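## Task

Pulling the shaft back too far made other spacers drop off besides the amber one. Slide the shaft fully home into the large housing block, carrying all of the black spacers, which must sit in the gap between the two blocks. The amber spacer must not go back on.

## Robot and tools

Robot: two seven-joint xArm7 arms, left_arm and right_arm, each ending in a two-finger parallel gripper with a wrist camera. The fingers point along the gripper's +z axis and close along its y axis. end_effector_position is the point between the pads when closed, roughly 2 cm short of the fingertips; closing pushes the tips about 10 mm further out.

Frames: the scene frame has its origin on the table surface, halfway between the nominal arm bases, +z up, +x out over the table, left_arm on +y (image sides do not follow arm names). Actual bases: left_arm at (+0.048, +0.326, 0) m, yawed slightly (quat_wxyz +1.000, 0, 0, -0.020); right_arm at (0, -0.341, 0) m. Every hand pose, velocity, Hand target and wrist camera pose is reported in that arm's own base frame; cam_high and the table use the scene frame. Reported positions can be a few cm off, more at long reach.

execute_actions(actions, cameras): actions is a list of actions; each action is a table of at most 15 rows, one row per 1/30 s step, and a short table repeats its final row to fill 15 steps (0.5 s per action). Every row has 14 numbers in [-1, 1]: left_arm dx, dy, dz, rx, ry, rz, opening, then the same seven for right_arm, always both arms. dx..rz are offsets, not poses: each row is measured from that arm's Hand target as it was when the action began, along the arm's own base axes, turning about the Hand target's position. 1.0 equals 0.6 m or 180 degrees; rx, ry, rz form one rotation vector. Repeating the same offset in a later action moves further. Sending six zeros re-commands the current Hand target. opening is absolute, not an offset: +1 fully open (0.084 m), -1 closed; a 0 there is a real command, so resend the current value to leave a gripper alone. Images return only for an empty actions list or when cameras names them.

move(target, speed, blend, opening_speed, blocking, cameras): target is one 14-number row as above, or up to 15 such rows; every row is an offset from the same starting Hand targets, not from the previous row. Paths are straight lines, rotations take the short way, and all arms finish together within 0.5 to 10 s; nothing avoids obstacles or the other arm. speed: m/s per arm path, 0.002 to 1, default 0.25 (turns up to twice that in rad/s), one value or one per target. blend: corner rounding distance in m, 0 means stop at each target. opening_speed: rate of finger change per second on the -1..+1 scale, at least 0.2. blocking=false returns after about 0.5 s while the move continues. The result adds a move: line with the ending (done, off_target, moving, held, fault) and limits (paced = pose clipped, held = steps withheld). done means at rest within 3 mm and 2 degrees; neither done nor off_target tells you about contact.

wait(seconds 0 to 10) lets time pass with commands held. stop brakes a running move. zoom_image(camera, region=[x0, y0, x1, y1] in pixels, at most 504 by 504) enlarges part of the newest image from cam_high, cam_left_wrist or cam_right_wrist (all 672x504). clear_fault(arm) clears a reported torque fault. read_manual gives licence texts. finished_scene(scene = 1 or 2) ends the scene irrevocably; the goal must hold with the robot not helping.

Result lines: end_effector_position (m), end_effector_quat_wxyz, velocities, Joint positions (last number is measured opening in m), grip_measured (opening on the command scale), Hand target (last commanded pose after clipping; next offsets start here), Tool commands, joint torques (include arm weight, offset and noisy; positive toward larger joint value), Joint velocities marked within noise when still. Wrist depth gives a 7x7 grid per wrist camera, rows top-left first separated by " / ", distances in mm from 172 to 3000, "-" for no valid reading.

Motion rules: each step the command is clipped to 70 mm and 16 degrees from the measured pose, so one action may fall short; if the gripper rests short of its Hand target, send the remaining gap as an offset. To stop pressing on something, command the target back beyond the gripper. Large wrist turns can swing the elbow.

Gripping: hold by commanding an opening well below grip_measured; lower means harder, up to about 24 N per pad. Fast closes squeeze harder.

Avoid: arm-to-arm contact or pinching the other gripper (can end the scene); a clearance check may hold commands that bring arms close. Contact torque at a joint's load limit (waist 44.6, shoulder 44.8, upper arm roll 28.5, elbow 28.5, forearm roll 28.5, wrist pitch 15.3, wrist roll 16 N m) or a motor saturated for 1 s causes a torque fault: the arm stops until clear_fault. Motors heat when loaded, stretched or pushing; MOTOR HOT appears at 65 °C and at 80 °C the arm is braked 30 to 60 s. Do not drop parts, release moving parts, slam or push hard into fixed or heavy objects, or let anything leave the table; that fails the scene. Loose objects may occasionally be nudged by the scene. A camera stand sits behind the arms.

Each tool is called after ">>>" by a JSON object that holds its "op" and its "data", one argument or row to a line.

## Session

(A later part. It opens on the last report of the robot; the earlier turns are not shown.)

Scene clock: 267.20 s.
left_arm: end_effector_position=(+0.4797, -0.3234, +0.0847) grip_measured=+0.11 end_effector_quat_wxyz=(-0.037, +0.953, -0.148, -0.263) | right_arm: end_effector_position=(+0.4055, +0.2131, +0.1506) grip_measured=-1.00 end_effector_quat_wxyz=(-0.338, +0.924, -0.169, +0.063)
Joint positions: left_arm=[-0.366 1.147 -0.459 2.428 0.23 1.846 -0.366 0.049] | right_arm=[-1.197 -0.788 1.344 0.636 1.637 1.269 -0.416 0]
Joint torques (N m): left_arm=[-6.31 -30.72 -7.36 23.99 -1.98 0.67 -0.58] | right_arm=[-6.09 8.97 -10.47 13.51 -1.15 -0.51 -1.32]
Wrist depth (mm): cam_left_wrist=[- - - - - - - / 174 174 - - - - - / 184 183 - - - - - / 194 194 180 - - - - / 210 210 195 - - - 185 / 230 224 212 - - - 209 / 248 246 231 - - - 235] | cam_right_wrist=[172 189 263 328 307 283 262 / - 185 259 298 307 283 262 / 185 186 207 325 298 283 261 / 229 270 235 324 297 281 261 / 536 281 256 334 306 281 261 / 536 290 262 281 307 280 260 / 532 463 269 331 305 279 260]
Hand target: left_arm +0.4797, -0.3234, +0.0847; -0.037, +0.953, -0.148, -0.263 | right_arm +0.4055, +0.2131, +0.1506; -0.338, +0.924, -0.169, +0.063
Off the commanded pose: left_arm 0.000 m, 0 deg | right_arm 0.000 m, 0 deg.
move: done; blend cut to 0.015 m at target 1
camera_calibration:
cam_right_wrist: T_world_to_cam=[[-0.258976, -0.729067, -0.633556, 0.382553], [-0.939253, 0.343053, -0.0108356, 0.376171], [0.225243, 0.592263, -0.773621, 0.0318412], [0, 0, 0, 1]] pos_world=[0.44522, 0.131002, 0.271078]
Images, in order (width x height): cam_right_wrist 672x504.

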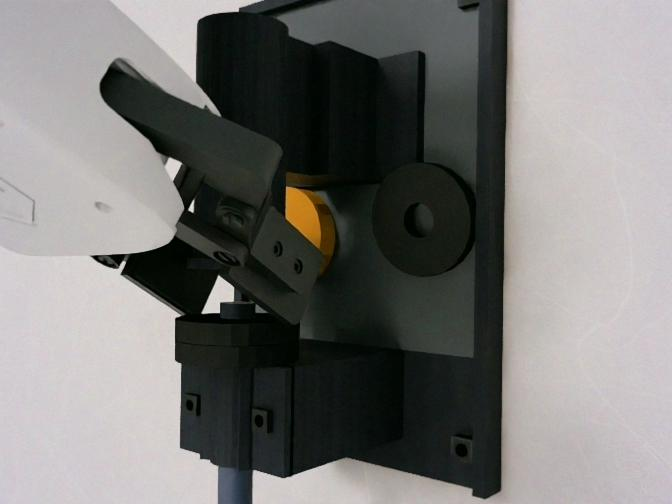

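>>> {"op": "move", "data": {
  "target": [
    [0,0,0.15,0,0,0,0.3,0,0,0,0,0,0,-1],
    [-0.25,0.3,0.25,0,0,0,0.3,0,0,0,0,0,0,-1]
  ],
  "speed": 0.15,
  "blend": 0.02
}}

>>> {"op": "move", "data": {
  "target": [
    [0,0,0,0,0,0,0.3,0.05,-0.08,0.03,-0.0869,-0.1371,0.1085,0],
    [0,0,0,0,0,0,0.3,0.1025,0.033,-0.084,-0.1738,-0.2742,0.217,0.476]
  ],
  "speed": 0.15,
  "blend": 0.02,
  "cameras": ["all"]
}}

Scene clock: 271.87 s.
left_arm: end_effector_position=(+0.3297, -0.1434, +0.2346) grip_measured=+0.29 end_effector_quat_wxyz=(-0.037, +0.953, -0.148, -0.263) | right_arm: end_effector_position=(+0.4055, +0.2131, +0.1506) grip_measured=-1.00 end_effector_quat_wxyz=(-0.338, +0.924, -0.169, +0.063)
Joint positions: left_arm=[0.125 0.098 -0.525 1.247 -0.012 1.697 -0.101 0.056] | right_arm=[-1.197 -0.787 1.345 0.636 1.637 1.269 -0.416 0]
Joint torques (N m): left_arm=[6.12 -20.5 3.72 19.86 -1.95 -2.22 1.06] | right_arm=[-5.9 8.8 -10.53 13.42 -1.2 1.12 -1.5]
Wrist depth (mm): cam_left_wrist=[306 304 304 303 302 301 300 / 327 325 324 324 323 321 320 / 351 348 348 347 346 340 338 / 370 371 369 368 367 365 363 / 403 400 399 391 395 395 393 / 440 437 434 433 433 431 428 / 485 470 468 466 466 462 458] | cam_right_wrist=[543 473 262 327 309 283 262 / 542 468 260 298 307 283 262 / 540 469 260 326 297 282 262 / 538 468 263 335 297 282 261 / 537 429 272 335 305 281 260 / 535 290 262 281 307 281 260 / 535 462 269 332 306 280 259]
Hand target: left_arm +0.3297, -0.1434, +0.2347; -0.037, +0.953, -0.148, -0.263 | right_arm +0.4055, +0.2131, +0.1506; -0.338, +0.924, -0.169, +0.063
Off the commanded pose: left_arm 0.000 m, 0 deg | right_arm 0.000 m, 0 deg.
move: done

Scene clock: 276.93 s.
left_arm: end_effector_position=(+0.3297, -0.1434, +0.2347) grip_measured=+0.29 end_effector_quat_wxyz=(-0.037, +0.953, -0.148, -0.263) | right_arm: end_effector_position=(+0.4670, +0.2329, +0.1002) grip_measured=+0.47 end_effector_quat_wxyz=(-0.128, +0.870, +0.310, +0.361)
Joint positions: left_arm=[0.125 0.098 -0.525 1.247 -0.012 1.697 -0.101 0.056] | right_arm=[-1.234 -1.089 1.645 0.677 2.188 1.001 -1.608 0.064]
Joint torques (N m): left_arm=[5.61 -20.62 3.75 19.7 -1.7 -1.74 0.59] | right_arm=[-5.83 2.89 -14.65 8.43 3.25 -3.17 -1.34]
Wrist depth (mm): cam_left_wrist=[305 304 304 303 303 301 300 / 326 325 325 323 322 321 321 / 350 350 348 347 346 339 338 / 371 371 369 368 366 365 364 / 402 400 398 390 395 393 393 / 440 438 435 434 433 430 426 / 484 470 468 464 464 461 460] | cam_right_wrist=[494 499 501 505 506 509 512 / 431 436 437 440 440 445 429 / 372 374 376 391 225 228 383 / 338 338 212 202 211 233 345 / 197 195 181 201 243 264 314 / 177 180 186 269 257 270 278 / - 182 243 243 243 251 253]
Hand target: left_arm +0.3297, -0.1434, +0.2347; -0.037, +0.953, -0.148, -0.263 | right_arm +0.4670, +0.2329, +0.1002; -0.128, +0.870, +0.310, +0.361
Off the commanded pose: left_arm 0.000 m, 0 deg | right_arm 0.000 m, 0 deg.
move: done
camera_calibration:
cam_left_wrist: T_world_to_cam=[[-0.302899, -0.952854, -0.017944, 0.00204157], [-0.827685, 0.253683, 0.500582, 0.265315], [-0.472429, 0.166478, -0.865503, 0.519173], [0, 0, 0, 1]] pos_world=[0.465488, -0.151791, 0.316571]
cam_right_wrist: T_world_to_cam=[[0.631729, -0.77488, 0.0219044, -0.08999], [-0.53967, -0.459905, -0.705155, 0.496608], [0.556484, 0.433645, -0.708715, -0.156936], [0, 0, 0, 1]] pos_world=[0.412186, 0.226716, 0.240934]

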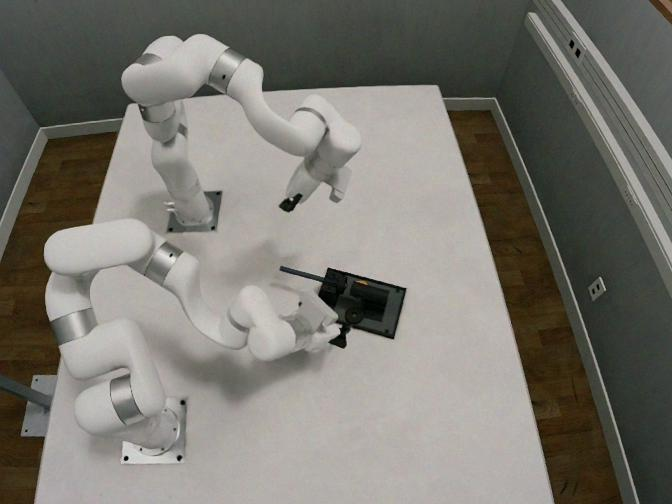

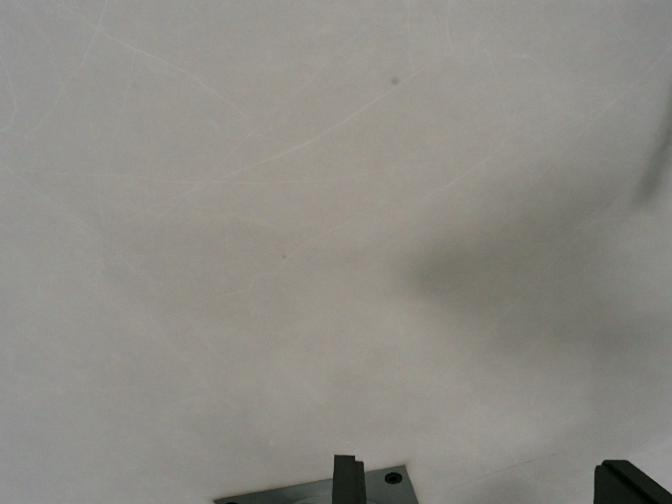

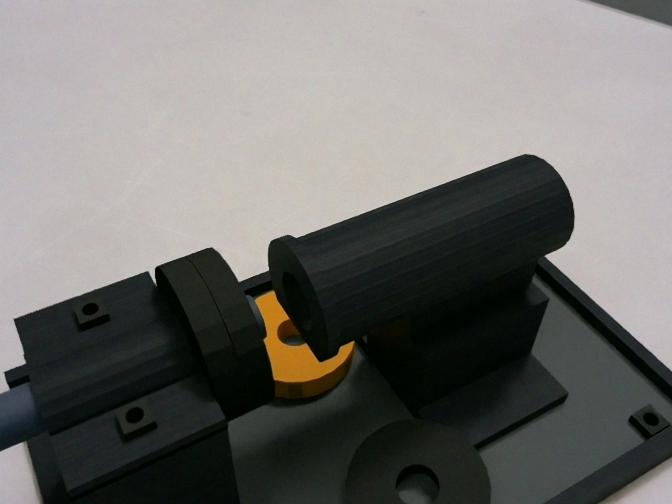

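>>> {"op": "move", "data": {
  "target": [
    [0,0,0,0,0,0,0.3,0.0517,0.037,-0.0565,0,0,0,0.476],
    [0,0,0,0,0,0,0.3,0.0883,0.0668,-0.1,0,0,0,0.476]
  ],
  "speed": [0.08,0.03],
  "cameras": ["cam_right_wrist"]
}}

Scene clock: 280.13 s.
left_arm: end_effector_position=(+0.3297, -0.1434, +0.2347) grip_measured=+0.29 end_effector_quat_wxyz=(-0.037, +0.953, -0.148, -0.263) | right_arm: end_effector_position=(+0.5200, +0.2730, +0.0402) grip_measured=+0.47 end_effector_quat_wxyz=(-0.128, +0.870, +0.310, +0.361)
Joint positions: left_arm=[0.125 0.098 -0.525 1.247 -0.012 1.697 -0.101 0.056] | right_arm=[-1.452 -1.223 1.858 0.935 2.334 0.959 -1.591 0.064]
Joint torques (N m): left_arm=[5.51 -20.69 3.92 19.87 -1.52 -1.61 0.36] | right_arm=[-5.93 6.42 -17.19 6.97 3.23 -3.16 1.39]
Wrist depth (mm): cam_left_wrist=[305 305 304 304 302 301 300 / 327 326 325 323 323 321 321 / 350 349 348 347 347 339 339 / 371 370 368 368 366 364 363 / 403 401 399 390 396 394 394 / 439 438 434 432 434 428 428 / 484 469 468 466 464 461 461] | cam_right_wrist=[372 374 376 378 380 382 384 / 325 327 329 317 332 332 335 / 280 281 292 - - - - / 262 - - - - - - / - - - - - - 224 / - - - - - - 196 / - - 180 184 181 176 180]
Hand target: left_arm +0.3297, -0.1434, +0.2347; -0.037, +0.953, -0.148, -0.263 | right_arm +0.5200, +0.2730, +0.0402; -0.128, +0.870, +0.310, +0.361
Off the commanded pose: left_arm 0.000 m, 0 deg | right_arm 0.000 m, 0 deg.
move: done
camera_calibration:
cam_right_wrist: T_world_to_cam=[[0.631729, -0.77488, 0.0219044, -0.0910847], [-0.53967, -0.459905, -0.705155, 0.501343], [0.556484, 0.433645, -0.708715, -0.246342], [0, 0, 0, 1]] pos_world=[0.465186, 0.266816, 0.180934]
Images, in order (width x height): cam_right_wrist 672x504.

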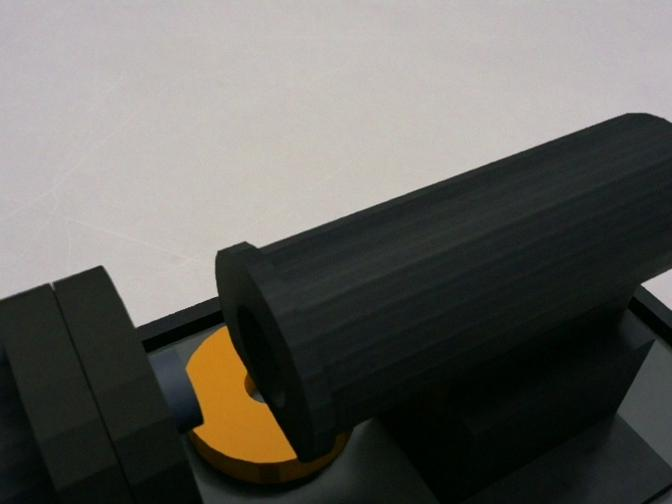

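>>> {"op": "move", "data": {
  "target": [0,0,0,0,0,0,0.3,0,0,-0.0035,0,0,0,0.476],
  "speed": 0.02
}}

>>> {"op": "move", "data": {
  "target": [0,0,0,0,0,0,0.3,0,0,0,0,0,0,-0.2],
  "speed": 0.03,
  "opening_speed": 0.7
}}

Scene clock: 281.10 s.
left_arm: end_effector_position=(+0.3297, -0.1434, +0.2347) grip_measured=+0.29 end_effector_quat_wxyz=(-0.037, +0.953, -0.148, -0.263) | right_arm: end_effector_position=(+0.5200, +0.2730, +0.0381) grip_measured=+0.47 end_effector_quat_wxyz=(-0.128, +0.870, +0.310, +0.361)
Joint positions: left_arm=[0.125 0.098 -0.525 1.247 -0.012 1.697 -0.101 0.056] | right_arm=[-1.454 -1.226 1.863 0.936 2.339 0.959 -1.593 0.064]
Joint torques (N m): left_arm=[5.43 -20.63 3.74 19.82 -1.89 -1.51 0.32] | right_arm=[-5.92 6.78 -17.07 6.68 3.06 -2.04 -1.42]
Wrist depth (mm): cam_left_wrist=[306 305 304 304 302 301 300 / 326 326 325 324 323 323 321 / 350 349 347 348 346 340 339 / 372 370 368 367 366 365 365 / 402 400 399 391 397 394 393 / 438 439 435 433 431 431 428 / 485 469 469 465 464 462 460] | cam_right_wrist=[369 369 372 373 375 376 380 / 322 323 325 314 329 330 331 / 277 278 289 - - - - / 258 - - - - - - / - - - - - - 221 / - - - - - - 187 / - - 178 183 178 176 178]
Hand target: left_arm +0.3297, -0.1434, +0.2347; -0.037, +0.953, -0.148, -0.263 | right_arm +0.5200, +0.2730, +0.0381; -0.128, +0.870, +0.310, +0.361
Off the commanded pose: left_arm 0.000 m, 0 deg | right_arm 0.000 m, 0 deg.
move: done

Scene clock: 282.27 s.
left_arm: end_effector_position=(+0.3297, -0.1434, +0.2347) grip_measured=+0.29 end_effector_quat_wxyz=(-0.037, +0.953, -0.148, -0.263) | right_arm: end_effector_position=(+0.5200, +0.2729, +0.0381) grip_measured=+0.04 end_effector_quat_wxyz=(-0.128, +0.870, +0.310, +0.361)
Joint positions: left_arm=[0.125 0.098 -0.525 1.247 -0.012 1.697 -0.101 0.056] | right_arm=[-1.454 -1.226 1.863 0.936 2.339 0.959 -1.593 0.046]
Joint torques (N m): left_arm=[4.87 -20.51 3.87 19.95 -1.54 -1.47 0.35] | right_arm=[-2.66 9.37 -16.96 6.01 1.52 -0.45 -1.29]
Wrist depth (mm): cam_left_wrist=[305 305 304 303 302 302 301 / 327 326 325 324 323 321 321 / 350 350 349 346 347 340 338 / 372 370 369 368 366 366 364 / 403 400 398 391 396 395 393 / 438 437 436 434 431 431 428 / 484 470 469 465 465 463 460] | cam_right_wrist=[368 370 372 373 376 379 379 / 322 323 325 315 329 331 332 / 277 278 289 - - - - / 259 - - - - - - / - - - - - - 222 / - - - - - - 187 / - - 178 183 178 176 178]
Hand target: left_arm +0.3297, -0.1434, +0.2347; -0.037, +0.953, -0.148, -0.263 | right_arm +0.5200, +0.2730, +0.0381; -0.128, +0.870, +0.310, +0.361
Off the commanded pose: left_arm 0.000 m, 0 deg | right_arm 0.000 m, 0 deg.
move: done

>>> {"op": "move", "data": {
  "target": [
    [0,0,0,0,0,0,0.3,0,0,0,0,0,0,0.35],
    [0,0,0,0,0,0,0.3,-0.0072,-0.0059,0,0,0,0,0.35]
  ],
  "speed": 0.03
}}

>>> {"op": "move", "data": {
  "target": [0,0,0,0,0,0,0.3,0,0,0,0,0,0,-0.1],
  "speed": 0.03,
  "opening_speed": 0.7
}}

Scene clock: 283.97 s.
left_arm: end_effector_position=(+0.3297, -0.1434, +0.2347) grip_measured=+0.29 end_effector_quat_wxyz=(-0.037, +0.953, -0.148, -0.263) | right_arm: end_effector_position=(+0.5157, +0.2695, +0.0381) grip_measured=+0.34 end_effector_quat_wxyz=(-0.128, +0.870, +0.310, +0.361)
Joint positions: left_arm=[0.125 0.098 -0.525 1.247 -0.012 1.697 -0.101 0.056] | right_arm=[-1.444 -1.221 1.86 0.916 2.343 0.964 -1.603 0.059]
Joint torques (N m): left_arm=[5.27 -20.37 3.71 20 -1.82 -1.18 0.17] | right_arm=[5.99 16.29 -20.78 0.92 3.38 0.65 -1.29]
Wrist depth (mm): cam_left_wrist=[305 305 304 304 303 301 300 / 326 326 325 324 322 322 320 / 350 349 349 347 346 340 338 / 371 371 368 368 367 364 364 / 404 400 400 391 396 395 394 / 438 437 435 433 432 431 427 / 483 469 469 465 465 464 460] | cam_right_wrist=[368 368 370 373 376 376 378 / 321 322 325 326 342 343 345 / 277 287 - - - - - / - - - - - - - / - - - - - - 221 / - - 183 189 188 - 191 / - - 182 182 179 177 180]
Hand target: left_arm +0.3297, -0.1434, +0.2347; -0.037, +0.953, -0.148, -0.263 | right_arm +0.5156, +0.2694, +0.0381; -0.128, +0.870, +0.310, +0.361
Off the commanded pose: left_arm 0.000 m, 0 deg | right_arm 0.000 m, 0 deg.
move: done

Scene clock: 284.83 s.
left_arm: end_effector_position=(+0.3297, -0.1434, +0.2347) grip_measured=+0.29 end_effector_quat_wxyz=(-0.037, +0.953, -0.148, -0.263) | right_arm: end_effector_position=(+0.5157, +0.2694, +0.0381) grip_measured=+0.00 end_effector_quat_wxyz=(-0.128, +0.870, +0.310, +0.361)
Joint positions: left_arm=[0.125 0.098 -0.525 1.247 -0.012 1.697 -0.101 0.056] | right_arm=[-1.443 -1.221 1.86 0.916 2.343 0.964 -1.603 0.044]
Joint torques (N m): left_arm=[5.21 -20.54 3.68 19.93 -1.88 -1.33 0.14] | right_arm=[5.21 14.26 -13.21 2.48 2.07 0.51 -1.08]
Wrist depth (mm): cam_left_wrist=[305 305 304 303 302 301 300 / 326 326 325 324 323 322 321 / 351 349 348 347 346 339 339 / 372 370 369 368 368 365 363 / 402 401 399 391 396 394 393 / 440 439 436 431 432 431 428 / 484 470 467 466 463 462 460] | cam_right_wrist=[368 370 372 374 376 378 379 / 322 324 326 326 343 345 346 / 277 288 - - - - - / - - - - - - - / - - - - - - 217 / - - 184 190 187 - 192 / - - 182 183 179 177 180]
Hand target: left_arm +0.3297, -0.1434, +0.2347; -0.037, +0.953, -0.148, -0.263 | right_arm +0.5156, +0.2694, +0.0381; -0.128, +0.870, +0.310, +0.361
Off the commanded pose: left_arm 0.000 m, 0 deg | right_arm 0.000 m, 0 deg.
move: done

>>> {"op": "move", "data": {
  "target": [
    [0,0,0,0,0,0,0.3,0,0,0,0,0,0,0.32],
    [0,0,0,0,0,0,0.3,0.0123,0.01,0,0,0,0,0.32]
  ],
  "speed": 0.03
}}

>>> {"op": "move", "data": {
  "target": [0,0,0,0,0,0,0.3,0,0,0,0,0,0,-0.1],
  "speed": 0.03,
  "opening_speed": 0.7
}}

Scene clock: 286.30 s.
left_arm: end_effector_position=(+0.3297, -0.1434, +0.2347) grip_measured=+0.29 end_effector_quat_wxyz=(-0.037, +0.953, -0.148, -0.263) | right_arm: end_effector_position=(+0.5230, +0.2754, +0.0381) grip_measured=+0.31 end_effector_quat_wxyz=(-0.128, +0.870, +0.310, +0.361)
Joint positions: left_arm=[0.125 0.098 -0.525 1.247 -0.012 1.697 -0.101 0.056] | right_arm=[-1.461 -1.23 1.865 0.95 2.337 0.956 -1.586 0.057]
Joint torques (N m): left_arm=[5.18 -20.85 3.77 19.73 -1.65 -1.08 -0.05] | right_arm=[-5.27 6.53 -17.11 6.56 -1.6 -3.13 1.68]
Wrist depth (mm): cam_left_wrist=[306 305 304 303 303 301 300 / 326 326 324 323 323 321 321 / 351 349 349 347 346 340 338 / 372 370 369 368 366 365 364 / 403 401 400 391 395 394 394 / 439 438 436 433 432 429 427 / 483 469 469 467 465 463 461] | cam_right_wrist=[367 369 371 373 375 377 379 / 321 323 325 315 328 329 332 / 277 277 288 - - - - / 258 - - - - - - / - - - - - - 221 / - - - - - - 194 / - - 178 178 178 176 177]
Hand target: left_arm +0.3297, -0.1434, +0.2347; -0.037, +0.953, -0.148, -0.263 | right_arm +0.5230, +0.2754, +0.0381; -0.128, +0.870, +0.310, +0.361
Off the commanded pose: left_arm 0.000 m, 0 deg | right_arm 0.000 m, 0 deg.
move: done

Scene clock: 287.10 s.
left_arm: end_effector_position=(+0.3297, -0.1434, +0.2347) grip_measured=+0.29 end_effector_quat_wxyz=(-0.037, +0.953, -0.148, -0.263) | right_arm: end_effector_position=(+0.5231, +0.2754, +0.0381) grip_measured=+0.04 end_effector_quat_wxyz=(-0.128, +0.870, +0.310, +0.361)
Joint positions: left_arm=[0.125 0.098 -0.525 1.247 -0.012 1.697 -0.101 0.056] | right_arm=[-1.461 -1.23 1.865 0.95 2.337 0.955 -1.586 0.046]
Joint torques (N m): left_arm=[4.97 -20.68 3.61 19.95 -1.63 -1.07 0.08] | right_arm=[-2.83 8.11 -14.19 5.7 -1.7 -1.31 1.26]
Wrist depth (mm): cam_left_wrist=[306 305 305 303 303 301 301 / 326 325 325 324 323 322 320 / 351 349 348 347 346 340 339 / 371 370 368 368 367 365 363 / 402 401 399 391 397 394 393 / 439 438 436 434 431 429 428 / 483 469 470 466 463 462 459] | cam_right_wrist=[368 370 372 374 377 378 380 / 322 323 326 314 329 330 331 / 277 278 289 - - - - / 259 - - - - - - / - - - - - - 222 / - - - - - - 194 / - - 178 179 179 176 178]
Hand target: left_arm +0.3297, -0.1434, +0.2347; -0.037, +0.953, -0.148, -0.263 | right_arm +0.5230, +0.2754, +0.0381; -0.128, +0.870, +0.310, +0.361
Off the commanded pose: left_arm 0.000 m, 0 deg | right_arm 0.000 m, 0 deg.
move: done

>>> {"op": "move", "data": {
  "target": [
    [0,0,0,0,0,0,0.3,0,0,0,0,0,0,0.3],
    [0,0,0,0,0,0,0.3,0.0087,0.007,0,0,0,0,0.3]
  ],
  "speed": 0.03
}}

>>> {"op": "move", "data": {
  "target": [0,0,0,0,0,0,0.3,0,0,0,0,0,0,-0.1],
  "speed": 0.03,
  "opening_speed": 0.7
}}

Scene clock: 288.67 s.
left_arm: end_effector_position=(+0.3297, -0.1434, +0.2347) grip_measured=+0.29 end_effector_quat_wxyz=(-0.037, +0.953, -0.148, -0.263) | right_arm: end_effector_position=(+0.5282, +0.2796, +0.0381) grip_measured=+0.29 end_effector_quat_wxyz=(-0.128, +0.870, +0.310, +0.361)
Joint positions: left_arm=[0.125 0.098 -0.525 1.247 -0.012 1.697 -0.101 0.056] | right_arm=[-1.474 -1.237 1.868 0.975 2.332 0.95 -1.575 0.056]
Joint torques (N m): left_arm=[4.98 -20.39 3.76 20.04 -1.69 -1.06 -0.15] | right_arm=[-5.48 7.16 -17.24 7.23 -1.21 -2.97 1.48]
Wrist depth (mm): cam_left_wrist=[306 305 303 304 302 301 300 / 327 325 325 324 323 321 320 / 351 349 348 347 346 340 339 / 372 369 370 368 366 366 364 / 403 401 400 391 396 394 393 / 439 436 436 435 432 429 428 / 482 468 468 466 465 463 460] | cam_right_wrist=[366 369 372 373 374 376 378 / 321 323 324 313 328 330 331 / 276 278 279 289 - - - / 250 258 - - - - - / - - - - - - - / - - - - - - 199 / - - - 178 180 - 177]
Hand target: left_arm +0.3297, -0.1434, +0.2347; -0.037, +0.953, -0.148, -0.263 | right_arm +0.5282, +0.2796, +0.0381; -0.128, +0.870, +0.310, +0.361
Off the commanded pose: left_arm 0.000 m, 0 deg | right_arm 0.000 m, 0 deg.
move: done

Scene clock: 289.47 s.
left_arm: end_effector_position=(+0.3297, -0.1434, +0.2347) grip_measured=+0.29 end_effector_quat_wxyz=(-0.037, +0.953, -0.148, -0.263) | right_arm: end_effector_position=(+0.5282, +0.2796, +0.0381) grip_measured=+0.03 end_effector_quat_wxyz=(-0.128, +0.870, +0.310, +0.361)
Joint positions: left_arm=[0.125 0.098 -0.525 1.247 -0.012 1.697 -0.101 0.056] | right_arm=[-1.474 -1.237 1.868 0.975 2.332 0.95 -1.575 0.045]
Joint torques (N m): left_arm=[5.26 -20.66 3.62 20.09 -1.67 -1.03 -0.23] | right_arm=[-5.34 8.05 -17.3 5.48 -1.5 -2.42 1.35]
Wrist depth (mm): cam_left_wrist=[307 305 305 303 303 301 301 / 326 325 325 323 323 321 321 / 351 349 348 347 346 339 339 / 372 371 369 368 367 365 364 / 402 401 399 391 396 394 393 / 438 438 435 434 431 430 429 / 482 467 468 466 463 462 462] | cam_right_wrist=[367 369 372 372 376 377 379 / 322 322 325 314 328 329 331 / 277 278 279 290 - - - / 251 259 - - - - - / - - - - - - - / - - - - - - 199 / - - - 178 180 - 177]
Hand target: left_arm +0.3297, -0.1434, +0.2347; -0.037, +0.953, -0.148, -0.263 | right_arm +0.5282, +0.2796, +0.0381; -0.128, +0.870, +0.310, +0.361
Off the commanded pose: left_arm 0.000 m, 0 deg | right_arm 0.000 m, 0 deg.
move: done

>>> {"op": "move", "data": {
  "target": [
    [0,0,0,0,0,0,0.3,0,0,0,0,0,0,0.35],
    [0,0,0,0,0,0,0.3,-0.085,-0.0693,0.11,0,0,0,0.476]
  ],
  "speed": 0.1,
  "cameras": ["cam_right_wrist"]
}}

Scene clock: 292.03 s.
left_arm: end_effector_position=(+0.3297, -0.1434, +0.2347) grip_measured=+0.29 end_effector_quat_wxyz=(-0.037, +0.953, -0.148, -0.263) | right_arm: end_effector_position=(+0.4772, +0.2381, +0.1041) grip_measured=+0.47 end_effector_quat_wxyz=(-0.128, +0.870, +0.310, +0.361)
Joint positions: left_arm=[0.125 0.098 -0.525 1.247 -0.012 1.697 -0.101 0.056] | right_arm=[-1.263 -1.087 1.651 0.716 2.172 0.995 -1.592 0.064]
Joint torques (N m): left_arm=[5.17 -20.74 3.8 20.17 -1.76 -0.61 -0.43] | right_arm=[5.84 11.38 -18.64 2.86 -1.38 -1.13 1.57]
Wrist depth (mm): cam_left_wrist=[305 305 304 303 302 302 300 / 326 325 325 323 322 321 322 / 351 350 347 347 346 339 338 / 371 369 368 367 366 364 364 / 402 400 399 390 395 395 394 / 438 435 434 433 431 431 429 / 484 469 468 467 466 463 460] | cam_right_wrist=[503 508 507 511 515 519 1226 / 442 443 444 447 448 451 436 / 380 381 382 384 397 387 389 / 342 344 355 202 209 222 350 / 323 200 180 195 209 256 319 / 183 180 178 267 245 268 283 / - 173 247 253 240 254 255]
Hand target: left_arm +0.3297, -0.1434, +0.2347; -0.037, +0.953, -0.148, -0.263 | right_arm +0.4772, +0.2381, +0.1041; -0.128, +0.870, +0.310, +0.361
Off the commanded pose: left_arm 0.000 m, 0 deg | right_arm 0.000 m, 0 deg.
move: done
camera_calibration:
cam_right_wrist: T_world_to_cam=[[0.631767, -0.774853, 0.0217508, -0.0924746], [-0.539722, -0.45985, -0.705151, 0.507262], [0.55639, 0.433752, -0.708724, -0.162086], [0, 0, 0, 1]] pos_world=[0.422386, 0.231916, 0.244833]
Images, in order (width x height): cam_right_wrist 672x504.

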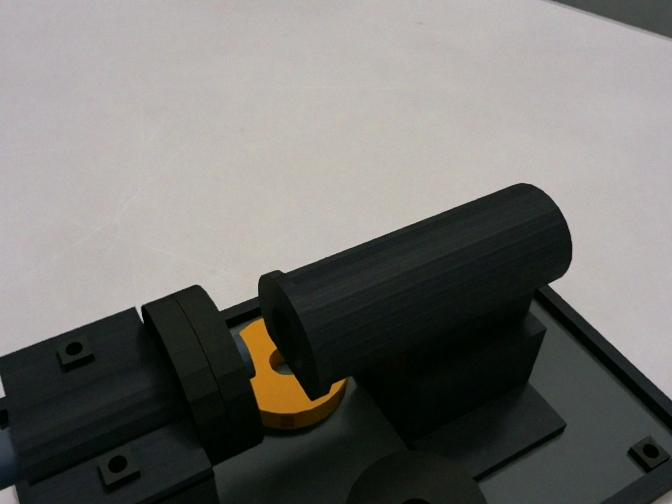

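>>> {"op": "move", "data": {
  "target": [
    [0,0,0,0,0,0,0.3,0.065,0.0503,-0.1085,0,0,0,0.476]
  ],
  "speed": 0.08
}}

>>> {"op": "move", "data": {
  "target": [0,0,0,0,0,0,0.3,0,0,0,0,0,0,-0.1],
  "speed": 0.03,
  "opening_speed": 0.7
}}

Scene clock: 294.97 s.
left_arm: end_effector_position=(+0.3297, -0.1434, +0.2347) grip_measured=+0.29 end_effector_quat_wxyz=(-0.037, +0.953, -0.148, -0.263) | right_arm: end_effector_position=(+0.5162, +0.2682, +0.0390) grip_measured=+0.47 end_effector_quat_wxyz=(-0.128, +0.870, +0.310, +0.361)
Joint positions: left_arm=[0.125 0.098 -0.525 1.247 -0.012 1.697 -0.101 0.056] | right_arm=[-1.448 -1.214 1.86 0.916 2.339 0.963 -1.608 0.064]
Joint torques (N m): left_arm=[4.93 -20.79 3.99 20.22 -1.72 -0.54 -0.52] | right_arm=[-5.66 6.26 -17.02 6.78 3.33 -3.13 1.27]
Wrist depth (mm): cam_left_wrist=[306 304 303 303 302 301 301 / 327 327 325 323 323 321 321 / 351 349 348 347 346 340 338 / 372 370 369 368 366 366 363 / 401 401 399 390 396 394 392 / 440 437 435 433 433 431 429 / 483 469 469 465 465 463 460] | cam_right_wrist=[370 371 372 376 377 379 381 / 323 325 327 327 344 344 333 / 278 288 - - - - - / - - - - - - 249 / - - - - - - 178 / - - 180 192 185 182 193 / - - 183 184 179 178 181]
Hand target: left_arm +0.3297, -0.1434, +0.2347; -0.037, +0.953, -0.148, -0.263 | right_arm +0.5162, +0.2682, +0.0390; -0.128, +0.870, +0.310, +0.361
Off the commanded pose: left_arm 0.000 m, 0 deg | right_arm 0.000 m, 0 deg.
move: done

Scene clock: 296.03 s.
left_arm: end_effector_position=(+0.3297, -0.1434, +0.2347) grip_measured=+0.29 end_effector_quat_wxyz=(-0.037, +0.953, -0.148, -0.263) | right_arm: end_effector_position=(+0.5165, +0.2680, +0.0391) grip_measured=-0.10 end_effector_quat_wxyz=(-0.128, +0.870, +0.310, +0.361)
Joint positions: left_arm=[0.125 0.098 -0.525 1.247 -0.012 1.697 -0.101 0.056] | right_arm=[-1.448 -1.214 1.86 0.916 2.339 0.962 -1.608 0.04]
Joint torques (N m): left_arm=[4.42 -20.42 3.78 20.33 -1.7 -0.35 -0.59] | right_arm=[3.49 10.91 -2.91 5.82 -0.99 3.11 0.77]
Wrist depth (mm): cam_left_wrist=[306 305 304 303 302 301 300 / 327 325 324 323 323 322 320 / 351 350 348 347 345 340 339 / 372 371 369 368 365 365 363 / 402 401 399 391 396 395 393 / 438 438 435 433 431 430 428 / 485 469 467 466 463 462 461] | cam_right_wrist=[372 374 376 378 381 382 386 / 326 326 329 331 347 335 336 / 279 291 - - - - - / - - - - - - 251 / - - - - - - 219 / - - 181 194 187 183 196 / - 188 184 184 179 179 182]
Hand target: left_arm +0.3297, -0.1434, +0.2347; -0.037, +0.953, -0.148, -0.263 | right_arm +0.5162, +0.2682, +0.0390; -0.128, +0.870, +0.310, +0.361
Off the commanded pose: left_arm 0.000 m, 0 deg | right_arm 0.000 m, 0 deg.
move: done

>>> {"op": "move", "data": {
  "target": [
    [0,0,0,0,0,0,0.3,0,0,0,0,0,0,0.3],
    [0,0,0,0,0,0,0.3,-0.02,-0.016,0.025,0,0,0,0.476],
    [0,0,0,0,0,0,0.3,0.0173,0.0168,-0.001,0,0,0,0.476]
  ],
  "speed": 0.05
}}

>>> {"op": "move", "data": {
  "target": [0,0,0,0,0,0,0.3,0,0,0,0,0,0,-0.0],
  "speed": 0.03,
  "opening_speed": 0.7
}}

Scene clock: 299.27 s.
left_arm: end_effector_position=(+0.3297, -0.1434, +0.2347) grip_measured=+0.29 end_effector_quat_wxyz=(-0.037, +0.953, -0.148, -0.263) | right_arm: end_effector_position=(+0.5266, +0.2783, +0.0384) grip_measured=+0.47 end_effector_quat_wxyz=(-0.128, +0.870, +0.310, +0.361)
Joint positions: left_arm=[0.125 0.098 -0.525 1.247 -0.012 1.697 -0.101 0.056] | right_arm=[-1.471 -1.229 1.869 0.968 2.331 0.948 -1.582 0.064]
Joint torques (N m): left_arm=[4.53 -21.15 3.48 20.52 -1.83 -0.21 -0.65] | right_arm=[-5.07 6.89 -17.19 8.22 3.68 -2.94 1.71]
Wrist depth (mm): cam_left_wrist=[306 305 304 303 302 301 300 / 326 325 325 324 322 322 320 / 350 350 348 347 346 339 339 / 372 370 369 368 366 365 363 / 403 401 398 390 396 395 393 / 438 438 435 433 432 430 427 / 483 471 468 467 465 464 460] | cam_right_wrist=[369 370 372 374 375 377 379 / 321 323 324 314 329 329 332 / 277 278 279 290 - - - / 251 259 - - - - - / - - - - - - - / - - - - - - 194 / - - - 180 183 173 178]
Hand target: left_arm +0.3297, -0.1434, +0.2347; -0.037, +0.953, -0.148, -0.263 | right_arm +0.5266, +0.2783, +0.0384; -0.128, +0.870, +0.310, +0.361
Off the commanded pose: left_arm 0.000 m, 0 deg | right_arm 0.000 m, 0 deg.
move: done

Scene clock: 300.17 s.
left_arm: end_effector_position=(+0.3297, -0.1434, +0.2347) grip_measured=+0.29 end_effector_quat_wxyz=(-0.037, +0.953, -0.148, -0.263) | right_arm: end_effector_position=(+0.5266, +0.2783, +0.0384) grip_measured=+0.00 end_effector_quat_wxyz=(-0.128, +0.870, +0.310, +0.361)
Joint positions: left_arm=[0.125 0.098 -0.525 1.247 -0.012 1.697 -0.101 0.056] | right_arm=[-1.471 -1.229 1.869 0.968 2.331 0.948 -1.581 0.044]
Joint torques (N m): left_arm=[4.83 -20.4 3.58 20.46 -1.64 -0.14 -0.57] | right_arm=[-4.57 8.12 -17.53 3.73 2.6 -2.39 1.23]
Wrist depth (mm): cam_left_wrist=[306 305 304 303 302 301 301 / 326 326 325 324 322 322 320 / 351 349 348 348 346 340 339 / 370 370 368 368 366 365 363 / 403 400 400 391 396 395 392 / 438 437 435 432 432 431 429 / 483 470 469 466 466 463 462] | cam_right_wrist=[369 370 372 373 375 377 380 / 322 322 325 315 328 330 331 / 277 278 280 290 - - - / 251 260 - - - - - / - - - - - - - / - - - - - - 194 / - - - 180 183 173 178]
Hand target: left_arm +0.3297, -0.1434, +0.2347; -0.037, +0.953, -0.148, -0.263 | right_arm +0.5266, +0.2783, +0.0384; -0.128, +0.870, +0.310, +0.361
Off the commanded pose: left_arm 0.000 m, 0 deg | right_arm 0.000 m, 0 deg.
move: done

>>> {"op": "move", "data": {
  "target": [
    [0,0,0,0,0,0,0.3,0,0,0,0,0,0,0.35],
    [0,0,0,0,0,0,0.3,-0.13,-0.106,0.2,0,0,0,0.35]
  ],
  "speed": 0.12,
  "cameras": ["cam_right_wrist"]
}}

Scene clock: 302.60 s.
left_arm: end_effector_position=(+0.3297, -0.1434, +0.2347) grip_measured=+0.29 end_effector_quat_wxyz=(-0.037, +0.953, -0.148, -0.263) | right_arm: end_effector_position=(+0.4486, +0.2147, +0.1583) grip_measured=+0.34 end_effector_quat_wxyz=(-0.128, +0.870, +0.310, +0.361)
Joint positions: left_arm=[0.125 0.098 -0.525 1.247 -0.012 1.697 -0.101 0.056] | right_arm=[-1.092 -1.029 1.42 0.598 1.989 1.015 -1.54 0.059]
Joint torques (N m): left_arm=[4.61 -20.79 3.47 20.31 -1.68 0.1 -0.53] | right_arm=[6.54 7.64 -17.07 5.03 -1.4 0.45 1.53]
Wrist depth (mm): cam_left_wrist=[306 305 304 304 303 301 301 / 327 326 324 324 323 322 321 / 350 349 348 347 346 340 339 / 371 370 369 368 366 364 363 / 402 401 399 390 395 395 393 / 438 437 436 434 432 432 428 / 484 468 467 467 465 463 460] | cam_right_wrist=[615 621 621 625 627 1408 1325 / 537 540 543 546 547 551 554 / 464 465 468 468 472 471 474 / 420 420 422 425 288 426 428 / 381 394 385 264 277 379 390 / 352 246 243 328 318 347 348 / 232 230 258 304 306 313 316]
Hand target: left_arm +0.3297, -0.1434, +0.2347; -0.037, +0.953, -0.148, -0.263 | right_arm +0.4486, +0.2147, +0.1584; -0.128, +0.870, +0.310, +0.361
Off the commanded pose: left_arm 0.000 m, 0 deg | right_arm 0.000 m, 0 deg.
move: done
camera_calibration:
cam_right_wrist: T_world_to_cam=[[0.631767, -0.774853, 0.0217508, -0.093639], [-0.539722, -0.45985, -0.705151, 0.519331], [0.55639, 0.433752, -0.708724, -0.0976545], [0, 0, 0, 1]] pos_world=[0.393786, 0.208616, 0.299033]
Images, in order (width x height): cam_right_wrist 672x504.

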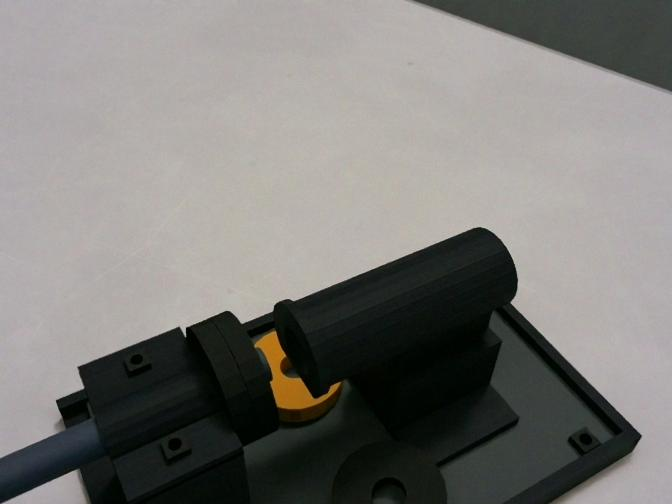

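>>> {"op": "move", "data": {
  "target": [
    [0,0,0,0,0,0,0.3,0.083,0.0653,-0.15,0,0,0,0.476],
    [0,0,0,0,0,0,0.3,0.121,0.0993,-0.2,0,0,0,0.476]
  ],
  "speed": 0.1
}}

>>> {"op": "move", "data": {
  "target": [0,0,0,0,0,0,0.3,0,0,0,0,0,0,0.03],
  "speed": 0.03,
  "opening_speed": 0.7
}}

Scene clock: 305.17 s.
left_arm: end_effector_position=(+0.3297, -0.1434, +0.2347) grip_measured=+0.29 end_effector_quat_wxyz=(-0.037, +0.953, -0.148, -0.263) | right_arm: end_effector_position=(+0.5212, +0.2743, +0.0384) grip_measured=+0.47 end_effector_quat_wxyz=(-0.128, +0.870, +0.310, +0.361)
Joint positions: left_arm=[0.125 0.098 -0.525 1.247 -0.012 1.697 -0.101 0.056] | right_arm=[-1.462 -1.21 1.871 0.945 2.333 0.944 -1.601 0.064]
Joint torques (N m): left_arm=[4.08 -20.31 3.35 20.31 -1.73 0.32 -0.7] | right_arm=[-5.96 6.45 -16.83 6.92 3.24 -3.15 1.67]
Wrist depth (mm): cam_left_wrist=[306 305 304 303 302 302 301 / 326 326 325 324 323 322 321 / 350 350 348 347 346 340 339 / 371 371 370 368 366 364 364 / 403 401 399 390 397 394 394 / 438 438 436 435 431 430 428 / 483 468 468 466 465 462 459] | cam_right_wrist=[368 369 372 374 375 378 379 / 323 323 325 314 329 330 332 / 277 278 290 - - - - / 258 - - - - - - / - - - - - - 218 / - - - - - - 194 / - - 178 181 182 177 178]
Hand target: left_arm +0.3297, -0.1434, +0.2347; -0.037, +0.953, -0.148, -0.263 | right_arm +0.5212, +0.2743, +0.0384; -0.128, +0.870, +0.310, +0.361
Off the commanded pose: left_arm 0.000 m, 0 deg | right_arm 0.000 m, 0 deg.
move: done

Scene clock: 306.03 s.
left_arm: end_effector_position=(+0.3297, -0.1434, +0.2347) grip_measured=+0.29 end_effector_quat_wxyz=(-0.037, +0.953, -0.148, -0.263) | right_arm: end_effector_position=(+0.5212, +0.2743, +0.0384) grip_measured=+0.04 end_effector_quat_wxyz=(-0.128, +0.870, +0.310, +0.361)
Joint positions: left_arm=[0.125 0.098 -0.525 1.247 -0.012 1.697 -0.101 0.056] | right_arm=[-1.463 -1.21 1.871 0.945 2.333 0.944 -1.601 0.046]
Joint torques (N m): left_arm=[4.18 -20.52 3.12 20.52 -1.62 0.27 -0.62] | right_arm=[-5.96 6.3 -17.05 5.49 2.78 -2.95 1.51]
Wrist depth (mm): cam_left_wrist=[306 305 304 304 302 302 300 / 327 326 325 323 323 322 321 / 350 349 349 348 346 339 338 / 371 370 370 368 367 365 363 / 402 402 399 391 397 394 393 / 439 437 436 434 432 429 427 / 485 468 467 467 465 462 462] | cam_right_wrist=[368 370 373 373 375 379 380 / 322 322 326 315 329 330 331 / 277 278 289 - - - - / 259 - - - - - - / - - - - - - 222 / - - - - - - 194 / - - 178 181 182 178 178]
Hand target: left_arm +0.3297, -0.1434, +0.2347; -0.037, +0.953, -0.148, -0.263 | right_arm +0.5212, +0.2743, +0.0384; -0.128, +0.870, +0.310, +0.361
Off the commanded pose: left_arm 0.000 m, 0 deg | right_arm 0.000 m, 0 deg.
move: done

>>> {"op": "move", "data": {
  "target": [
    [0,0,0,0,0,0,0.3,0,0,0,0,0,0,-0.15],
    [0,0,0,0,0,0,0.3,0,0,0.02,0,0,0,-0.15],
    [0,0,0,0,0,0,0.3,-0.05,-0.04,0.15,0,0,0,-0.15]
  ],
  "speed": 0.05,
  "cameras": ["cam_right_wrist","cam_high"]
}}

>>> {"op": "zoom_image", "data": {
  "camera": "cam_high",
  "region": [260, 240, 430, 370]
}}

Scene clock: 309.50 s.
left_arm: end_effector_position=(+0.3297, -0.1434, +0.2347) grip_measured=+0.29 end_effector_quat_wxyz=(-0.037, +0.953, -0.148, -0.263) | right_arm: end_effector_position=(+0.4912, +0.2503, +0.1284) grip_measured=+0.04 end_effector_quat_wxyz=(-0.128, +0.870, +0.310, +0.361)
Joint positions: left_arm=[0.125 0.098 -0.525 1.247 -0.012 1.697 -0.101 0.056] | right_arm=[-1.273 -1.056 1.616 0.779 2.089 0.969 -1.533 0.046]
Joint torques (N m): left_arm=[4.13 -20.45 3.03 20.23 -1.55 0.52 -0.65] | right_arm=[5.64 13.14 -18.99 3.56 -1.52 0.63 1.59]
Wrist depth (mm): cam_left_wrist=[306 305 304 304 302 302 301 / 326 325 324 323 323 321 321 / 350 349 348 347 346 339 339 / 371 369 370 368 366 365 363 / 401 400 399 390 398 395 391 / 438 437 436 434 431 431 428 / 482 469 468 465 464 462 461] | cam_right_wrist=[553 555 558 561 566 565 1290 / 484 486 489 489 474 496 500 / 415 418 419 421 422 425 424 / 378 379 380 380 383 383 385 / 345 345 346 357 221 228 352 / 316 317 293 201 210 257 321 / 196 186 181 272 247 274 281]
Hand target: left_arm +0.3297, -0.1434, +0.2347; -0.037, +0.953, -0.148, -0.263 | right_arm +0.4912, +0.2503, +0.1284; -0.128, +0.870, +0.310, +0.361
Off the commanded pose: left_arm 0.000 m, 0 deg | right_arm 0.000 m, 0 deg.
move: done
camera_calibration:
cam_right_wrist: T_world_to_cam=[[0.631765, -0.774852, 0.0218603, -0.092421], [-0.539699, -0.459929, -0.705117, 0.537494], [0.556416, 0.43367, -0.708754, -0.157999], [0, 0, 0, 1]] pos_world=[0.436386, 0.244116, 0.269034]
Images, in order (width x height): cam_high 672x504, cam_right_wrist 672x504.

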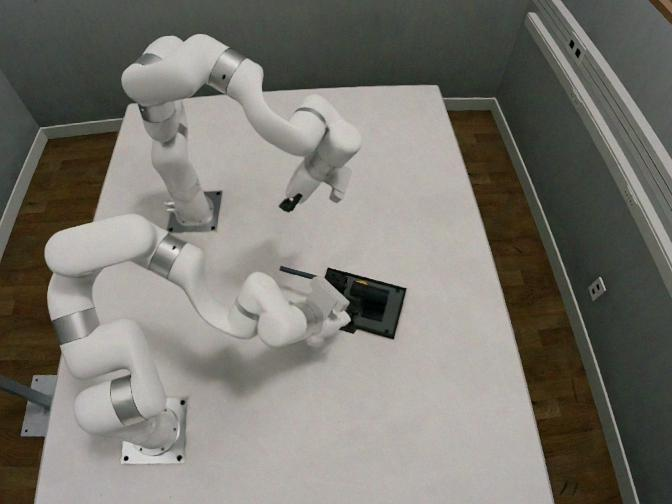

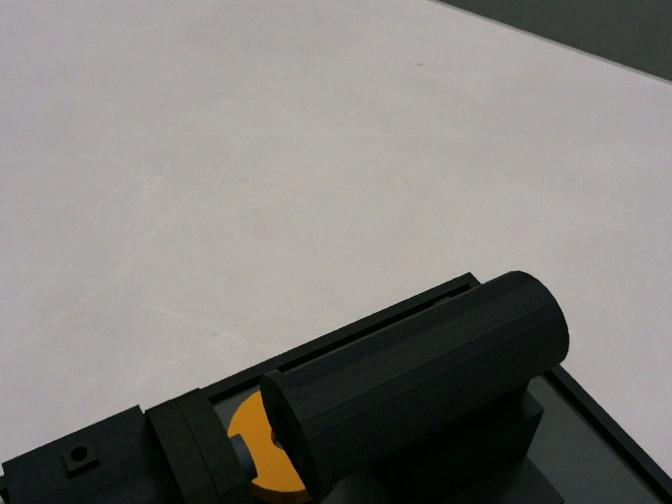

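Scaled by 2.965 from the camera's 672x504 image, which has a finer 960x720 frame.

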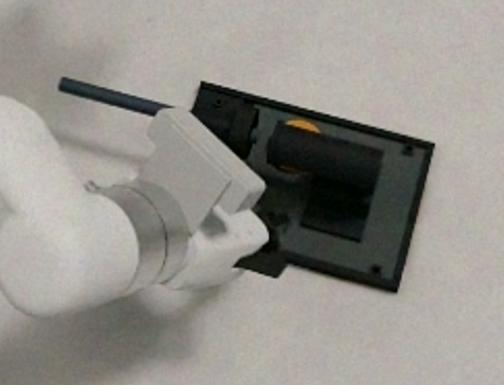

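>>> {"op": "move", "data": {
  "target": [
    [0,0,0,0,0,0,0.3,0,0,0.15,0,0,0,-0.15],
    [0,0,0,0,0,0,0.3,0.05,0.05,0.2,-0.039,0.2427,-0.134,-0.15],
    [0,0,0,0,0,0,0.3,0.094,0.108,0.2,-0.0781,0.4854,-0.268,-0.15]
  ],
  "speed": 0.15,
  "blend": 0.02,
  "cameras": ["all"]
}}

Scene clock: 317.13 s.
left_arm: end_effector_position=(+0.3297, -0.1434, +0.2347) grip_measured=+0.29 end_effector_quat_wxyz=(-0.037, +0.953, -0.148, -0.263) | right_arm: end_effector_position=(+0.5467, +0.3148, +0.2478) grip_measured=+0.04 end_effector_quat_wxyz=(-0.147, +0.933, -0.208, -0.254)
Joint positions: left_arm=[0.125 0.098 -0.525 1.247 -0.012 1.697 -0.101 0.056] | right_arm=[-2.646 -1.134 2.113 2.707 1.431 2.11 0.749 0.046]
Joint torques (N m): left_arm=[4.22 -20.33 2.96 20.62 -1.78 0.96 -0.45] | right_arm=[-5.89 28.6 -2.29 9.79 -0.64 -2.89 1.51]
Wrist depth (mm): cam_left_wrist=[305 305 304 304 302 301 300 / 326 326 325 324 322 322 321 / 351 349 348 348 346 340 339 / 372 371 369 368 366 365 364 / 401 400 399 391 396 396 392 / 439 437 435 432 432 429 428 / 484 468 468 467 464 462 461] | cam_right_wrist=[346 336 329 312 282 289 297 / 367 357 349 333 236 303 312 / 395 382 374 355 252 330 332 / 420 407 397 376 269 348 354 / 449 435 424 414 296 290 376 / 488 472 457 444 318 313 407 / 536 513 501 481 461 452 436]
Hand target: left_arm +0.3297, -0.1434, +0.2347; -0.037, +0.953, -0.148, -0.263 | right_arm +0.5476, +0.3151, +0.2484; -0.062, +0.924, -0.170, -0.338
Off the commanded pose: left_arm 0.000 m, 0 deg | right_arm 0.001 m, 14 deg.
elbow stopped short (right arm): the move would have taken joint 4 (elbow) straighter than the controller allows.
move: off_target (right_arm)
camera_calibration:
cam_left_wrist: T_world_to_cam=[[-0.302899, -0.952854, -0.017944, 0.00204157], [-0.827685, 0.253683, 0.500582, 0.265315], [-0.472429, 0.166478, -0.865503, 0.519173], [0, 0, 0, 1]] pos_world=[0.465488, -0.151791, 0.316571]
cam_right_wrist: T_world_to_cam=[[-0.445201, -0.880397, -0.163395, 0.587864], [-0.789828, 0.300133, 0.534875, 0.271569], [-0.421862, 0.367181, -0.828982, 0.453389], [0, 0, 0, 1]] pos_world=[0.667479, 0.269571, 0.32665]

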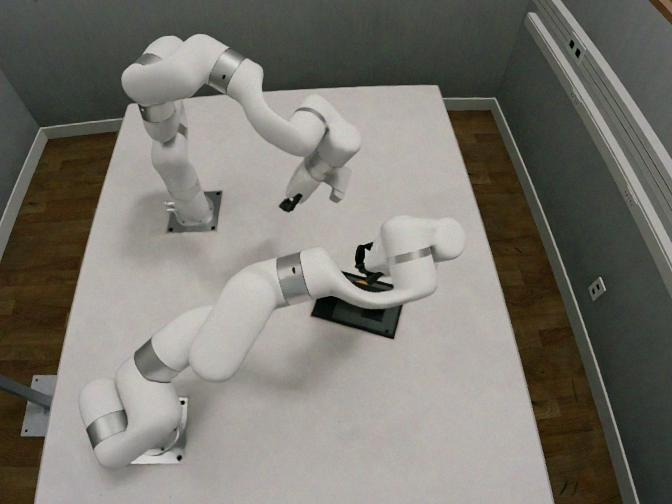

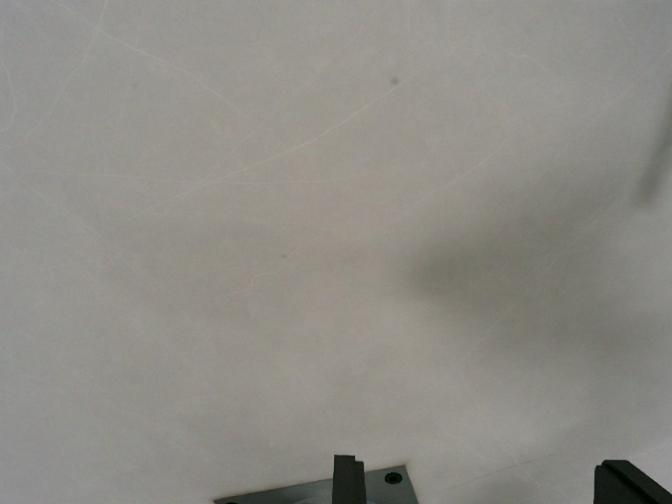

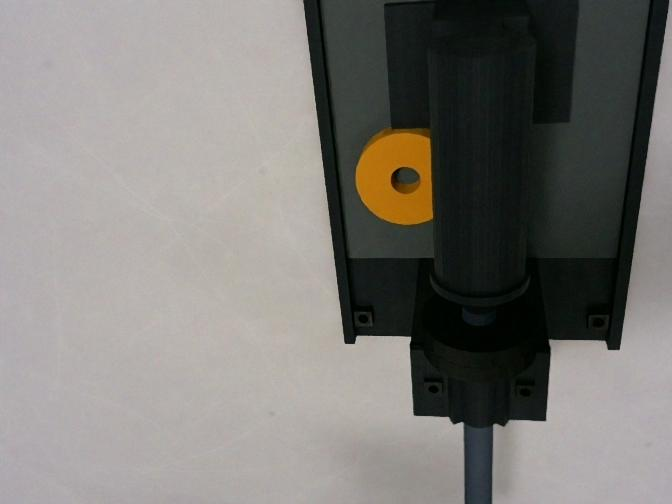

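>>> {"op": "move", "data": {
  "target": [
    [0,0,0,0,0,0,0.3,-0.015,0.005,-0.18,0,0,0,-0.15]
  ],
  "speed": 0.12,
  "cameras": ["cam_right_wrist","cam_high"]
}}

>>> {"op": "zoom_image", "data": {
  "camera": "cam_high",
  "region": [290, 200, 460, 350]
}}

Scene clock: 318.97 s.
left_arm: end_effector_position=(+0.3297, -0.1434, +0.2347) grip_measured=+0.29 end_effector_quat_wxyz=(-0.037, +0.953, -0.148, -0.263) | right_arm: end_effector_position=(+0.5376, +0.3179, +0.1401) grip_measured=+0.04 end_effector_quat_wxyz=(-0.100, +0.932, -0.188, -0.294)
Joint positions: left_arm=[0.125 0.098 -0.525 1.247 -0.012 1.697 -0.101 0.056] | right_arm=[-2.628 -1.294 2.151 2.707 1.373 2.072 0.67 0.046]
Joint torques (N m): left_arm=[4.02 -20.25 2.87 20.78 -1.57 0.72 -0.43] | right_arm=[-5.85 30.3 -2.67 8.08 -1.17 -2.46 -1.05]
Wrist depth (mm): cam_left_wrist=[305 305 304 303 302 301 300 / 326 326 325 323 323 321 321 / 351 349 348 348 347 340 338 / 372 370 369 368 366 366 364 / 403 400 399 392 397 394 393 / 438 438 434 434 432 430 429 / 482 471 470 464 465 462 459] | cam_right_wrist=[213 211 200 196 188 191 191 / 229 227 212 207 - 203 204 / 245 242 226 - - - 221 / 262 259 240 - - 237 235 / 281 279 264 - - 254 249 / 311 307 298 - - 276 280 / 343 335 332 - 174 298 314]
Hand target: left_arm +0.3297, -0.1434, +0.2347; -0.037, +0.953, -0.148, -0.263 | right_arm +0.5386, +0.3181, +0.1404; -0.062, +0.924, -0.170, -0.338
Off the commanded pose: left_arm 0.000 m, 0 deg | right_arm 0.001 m, 7 deg.
elbow stopped short (right arm): the move would have taken joint 4 (elbow) straighter than the controller allows.
move: off_target (right_arm)
camera_calibration:
cam_right_wrist: T_world_to_cam=[[-0.390709, -0.917665, -0.072377, 0.538629], [-0.760845, 0.277681, 0.586522, 0.305465], [-0.518133, 0.284227, -0.806693, 0.434184], [0, 0, 0, 1]] pos_world=[0.667824, 0.286052, 0.210076]
Images, in order (width x height): cam_high 672x504, cam_right_wrist 672x504.

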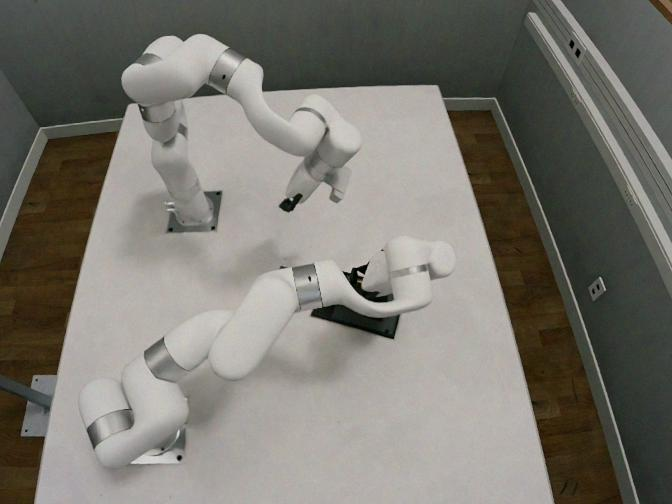

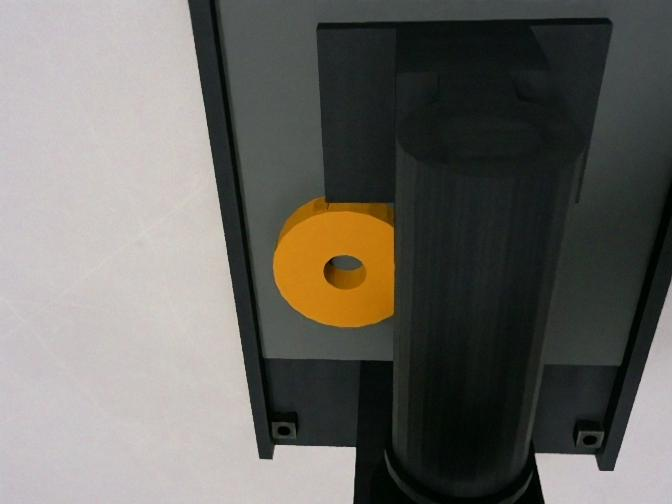

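Scaled by 2.965 from the camera's 672x504 image, which has a finer 960x720 frame.

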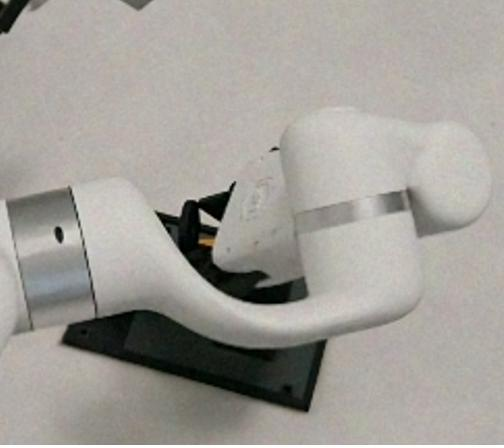

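>>> {"op": "move", "data": {
  "target": [
    [0,0,0.08,-0.13,-0.044,0.026,0.0,0,0,0,0,0,0,-0.15],
    [0.171,-0.141,-0.01,-0.2546,-0.0881,0.0526,-1,0,0,0,0,0,0,-0.15]
  ],
  "speed": 0.15,
  "cameras": ["cam_left_wrist"]
}}

Scene clock: 323.40 s.
left_arm: end_effector_position=(+0.4323, -0.2280, +0.2287) grip_measured=-1.00 end_effector_quat_wxyz=(+0.337, +0.927, -0.155, -0.057) | right_arm: end_effector_position=(+0.5377, +0.3178, +0.1402) grip_measured=+0.04 end_effector_quat_wxyz=(-0.100, +0.932, -0.188, -0.294)
Joint positions: left_arm=[0.21 0.124 -0.416 1.143 -0.689 1.225 0.434 0] | right_arm=[-2.629 -1.294 2.151 2.707 1.373 2.072 0.67 0.046]
Joint torques (N m): left_arm=[-6.6 -14.09 -6.42 27.59 -2.45 -2.58 1.02] | right_arm=[-4.5 29.96 -2.91 7 -0.79 -2.44 0.95]
Wrist depth (mm): cam_left_wrist=[288 309 332 - 179 - 182 / 289 309 328 279 201 186 211 / 290 308 332 231 249 520 645 / 291 311 336 374 450 542 652 / 291 311 325 286 465 545 653 / 292 312 340 375 468 549 656 / 292 321 345 412 455 549 660] | cam_right_wrist=[213 211 200 196 189 189 192 / 229 227 213 207 - 204 204 / 245 243 226 - - - 221 / 263 260 240 - - 237 236 / 282 279 263 - - 254 250 / 312 307 297 - - 277 280 / 343 337 331 - 175 298 314]
Hand target: left_arm +0.4323, -0.2280, +0.2287; +0.337, +0.927, -0.155, -0.057 | right_arm +0.5377, +0.3178, +0.1402; -0.100, +0.932, -0.188, -0.294 (not the last commanded pose)
Off the commanded pose: left_arm 0.000 m, 0 deg | right_arm 0.001 m, 7 deg.
move: off_target (right_arm)
camera_calibration:
cam_left_wrist: T_world_to_cam=[[-0.243064, -0.7421, 0.624666, -0.172335], [-0.950906, 0.30947, -0.00235994, 0.555702], [-0.191564, -0.594572, -0.780889, 0.262202], [0, 0, 0, 1]] pos_world=[0.53676, -0.143964, 0.313714]
Images, in order (width x height): cam_left_wrist 672x504.

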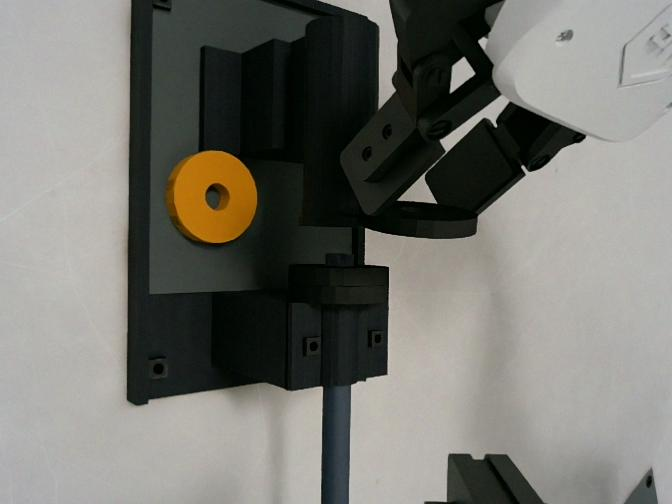

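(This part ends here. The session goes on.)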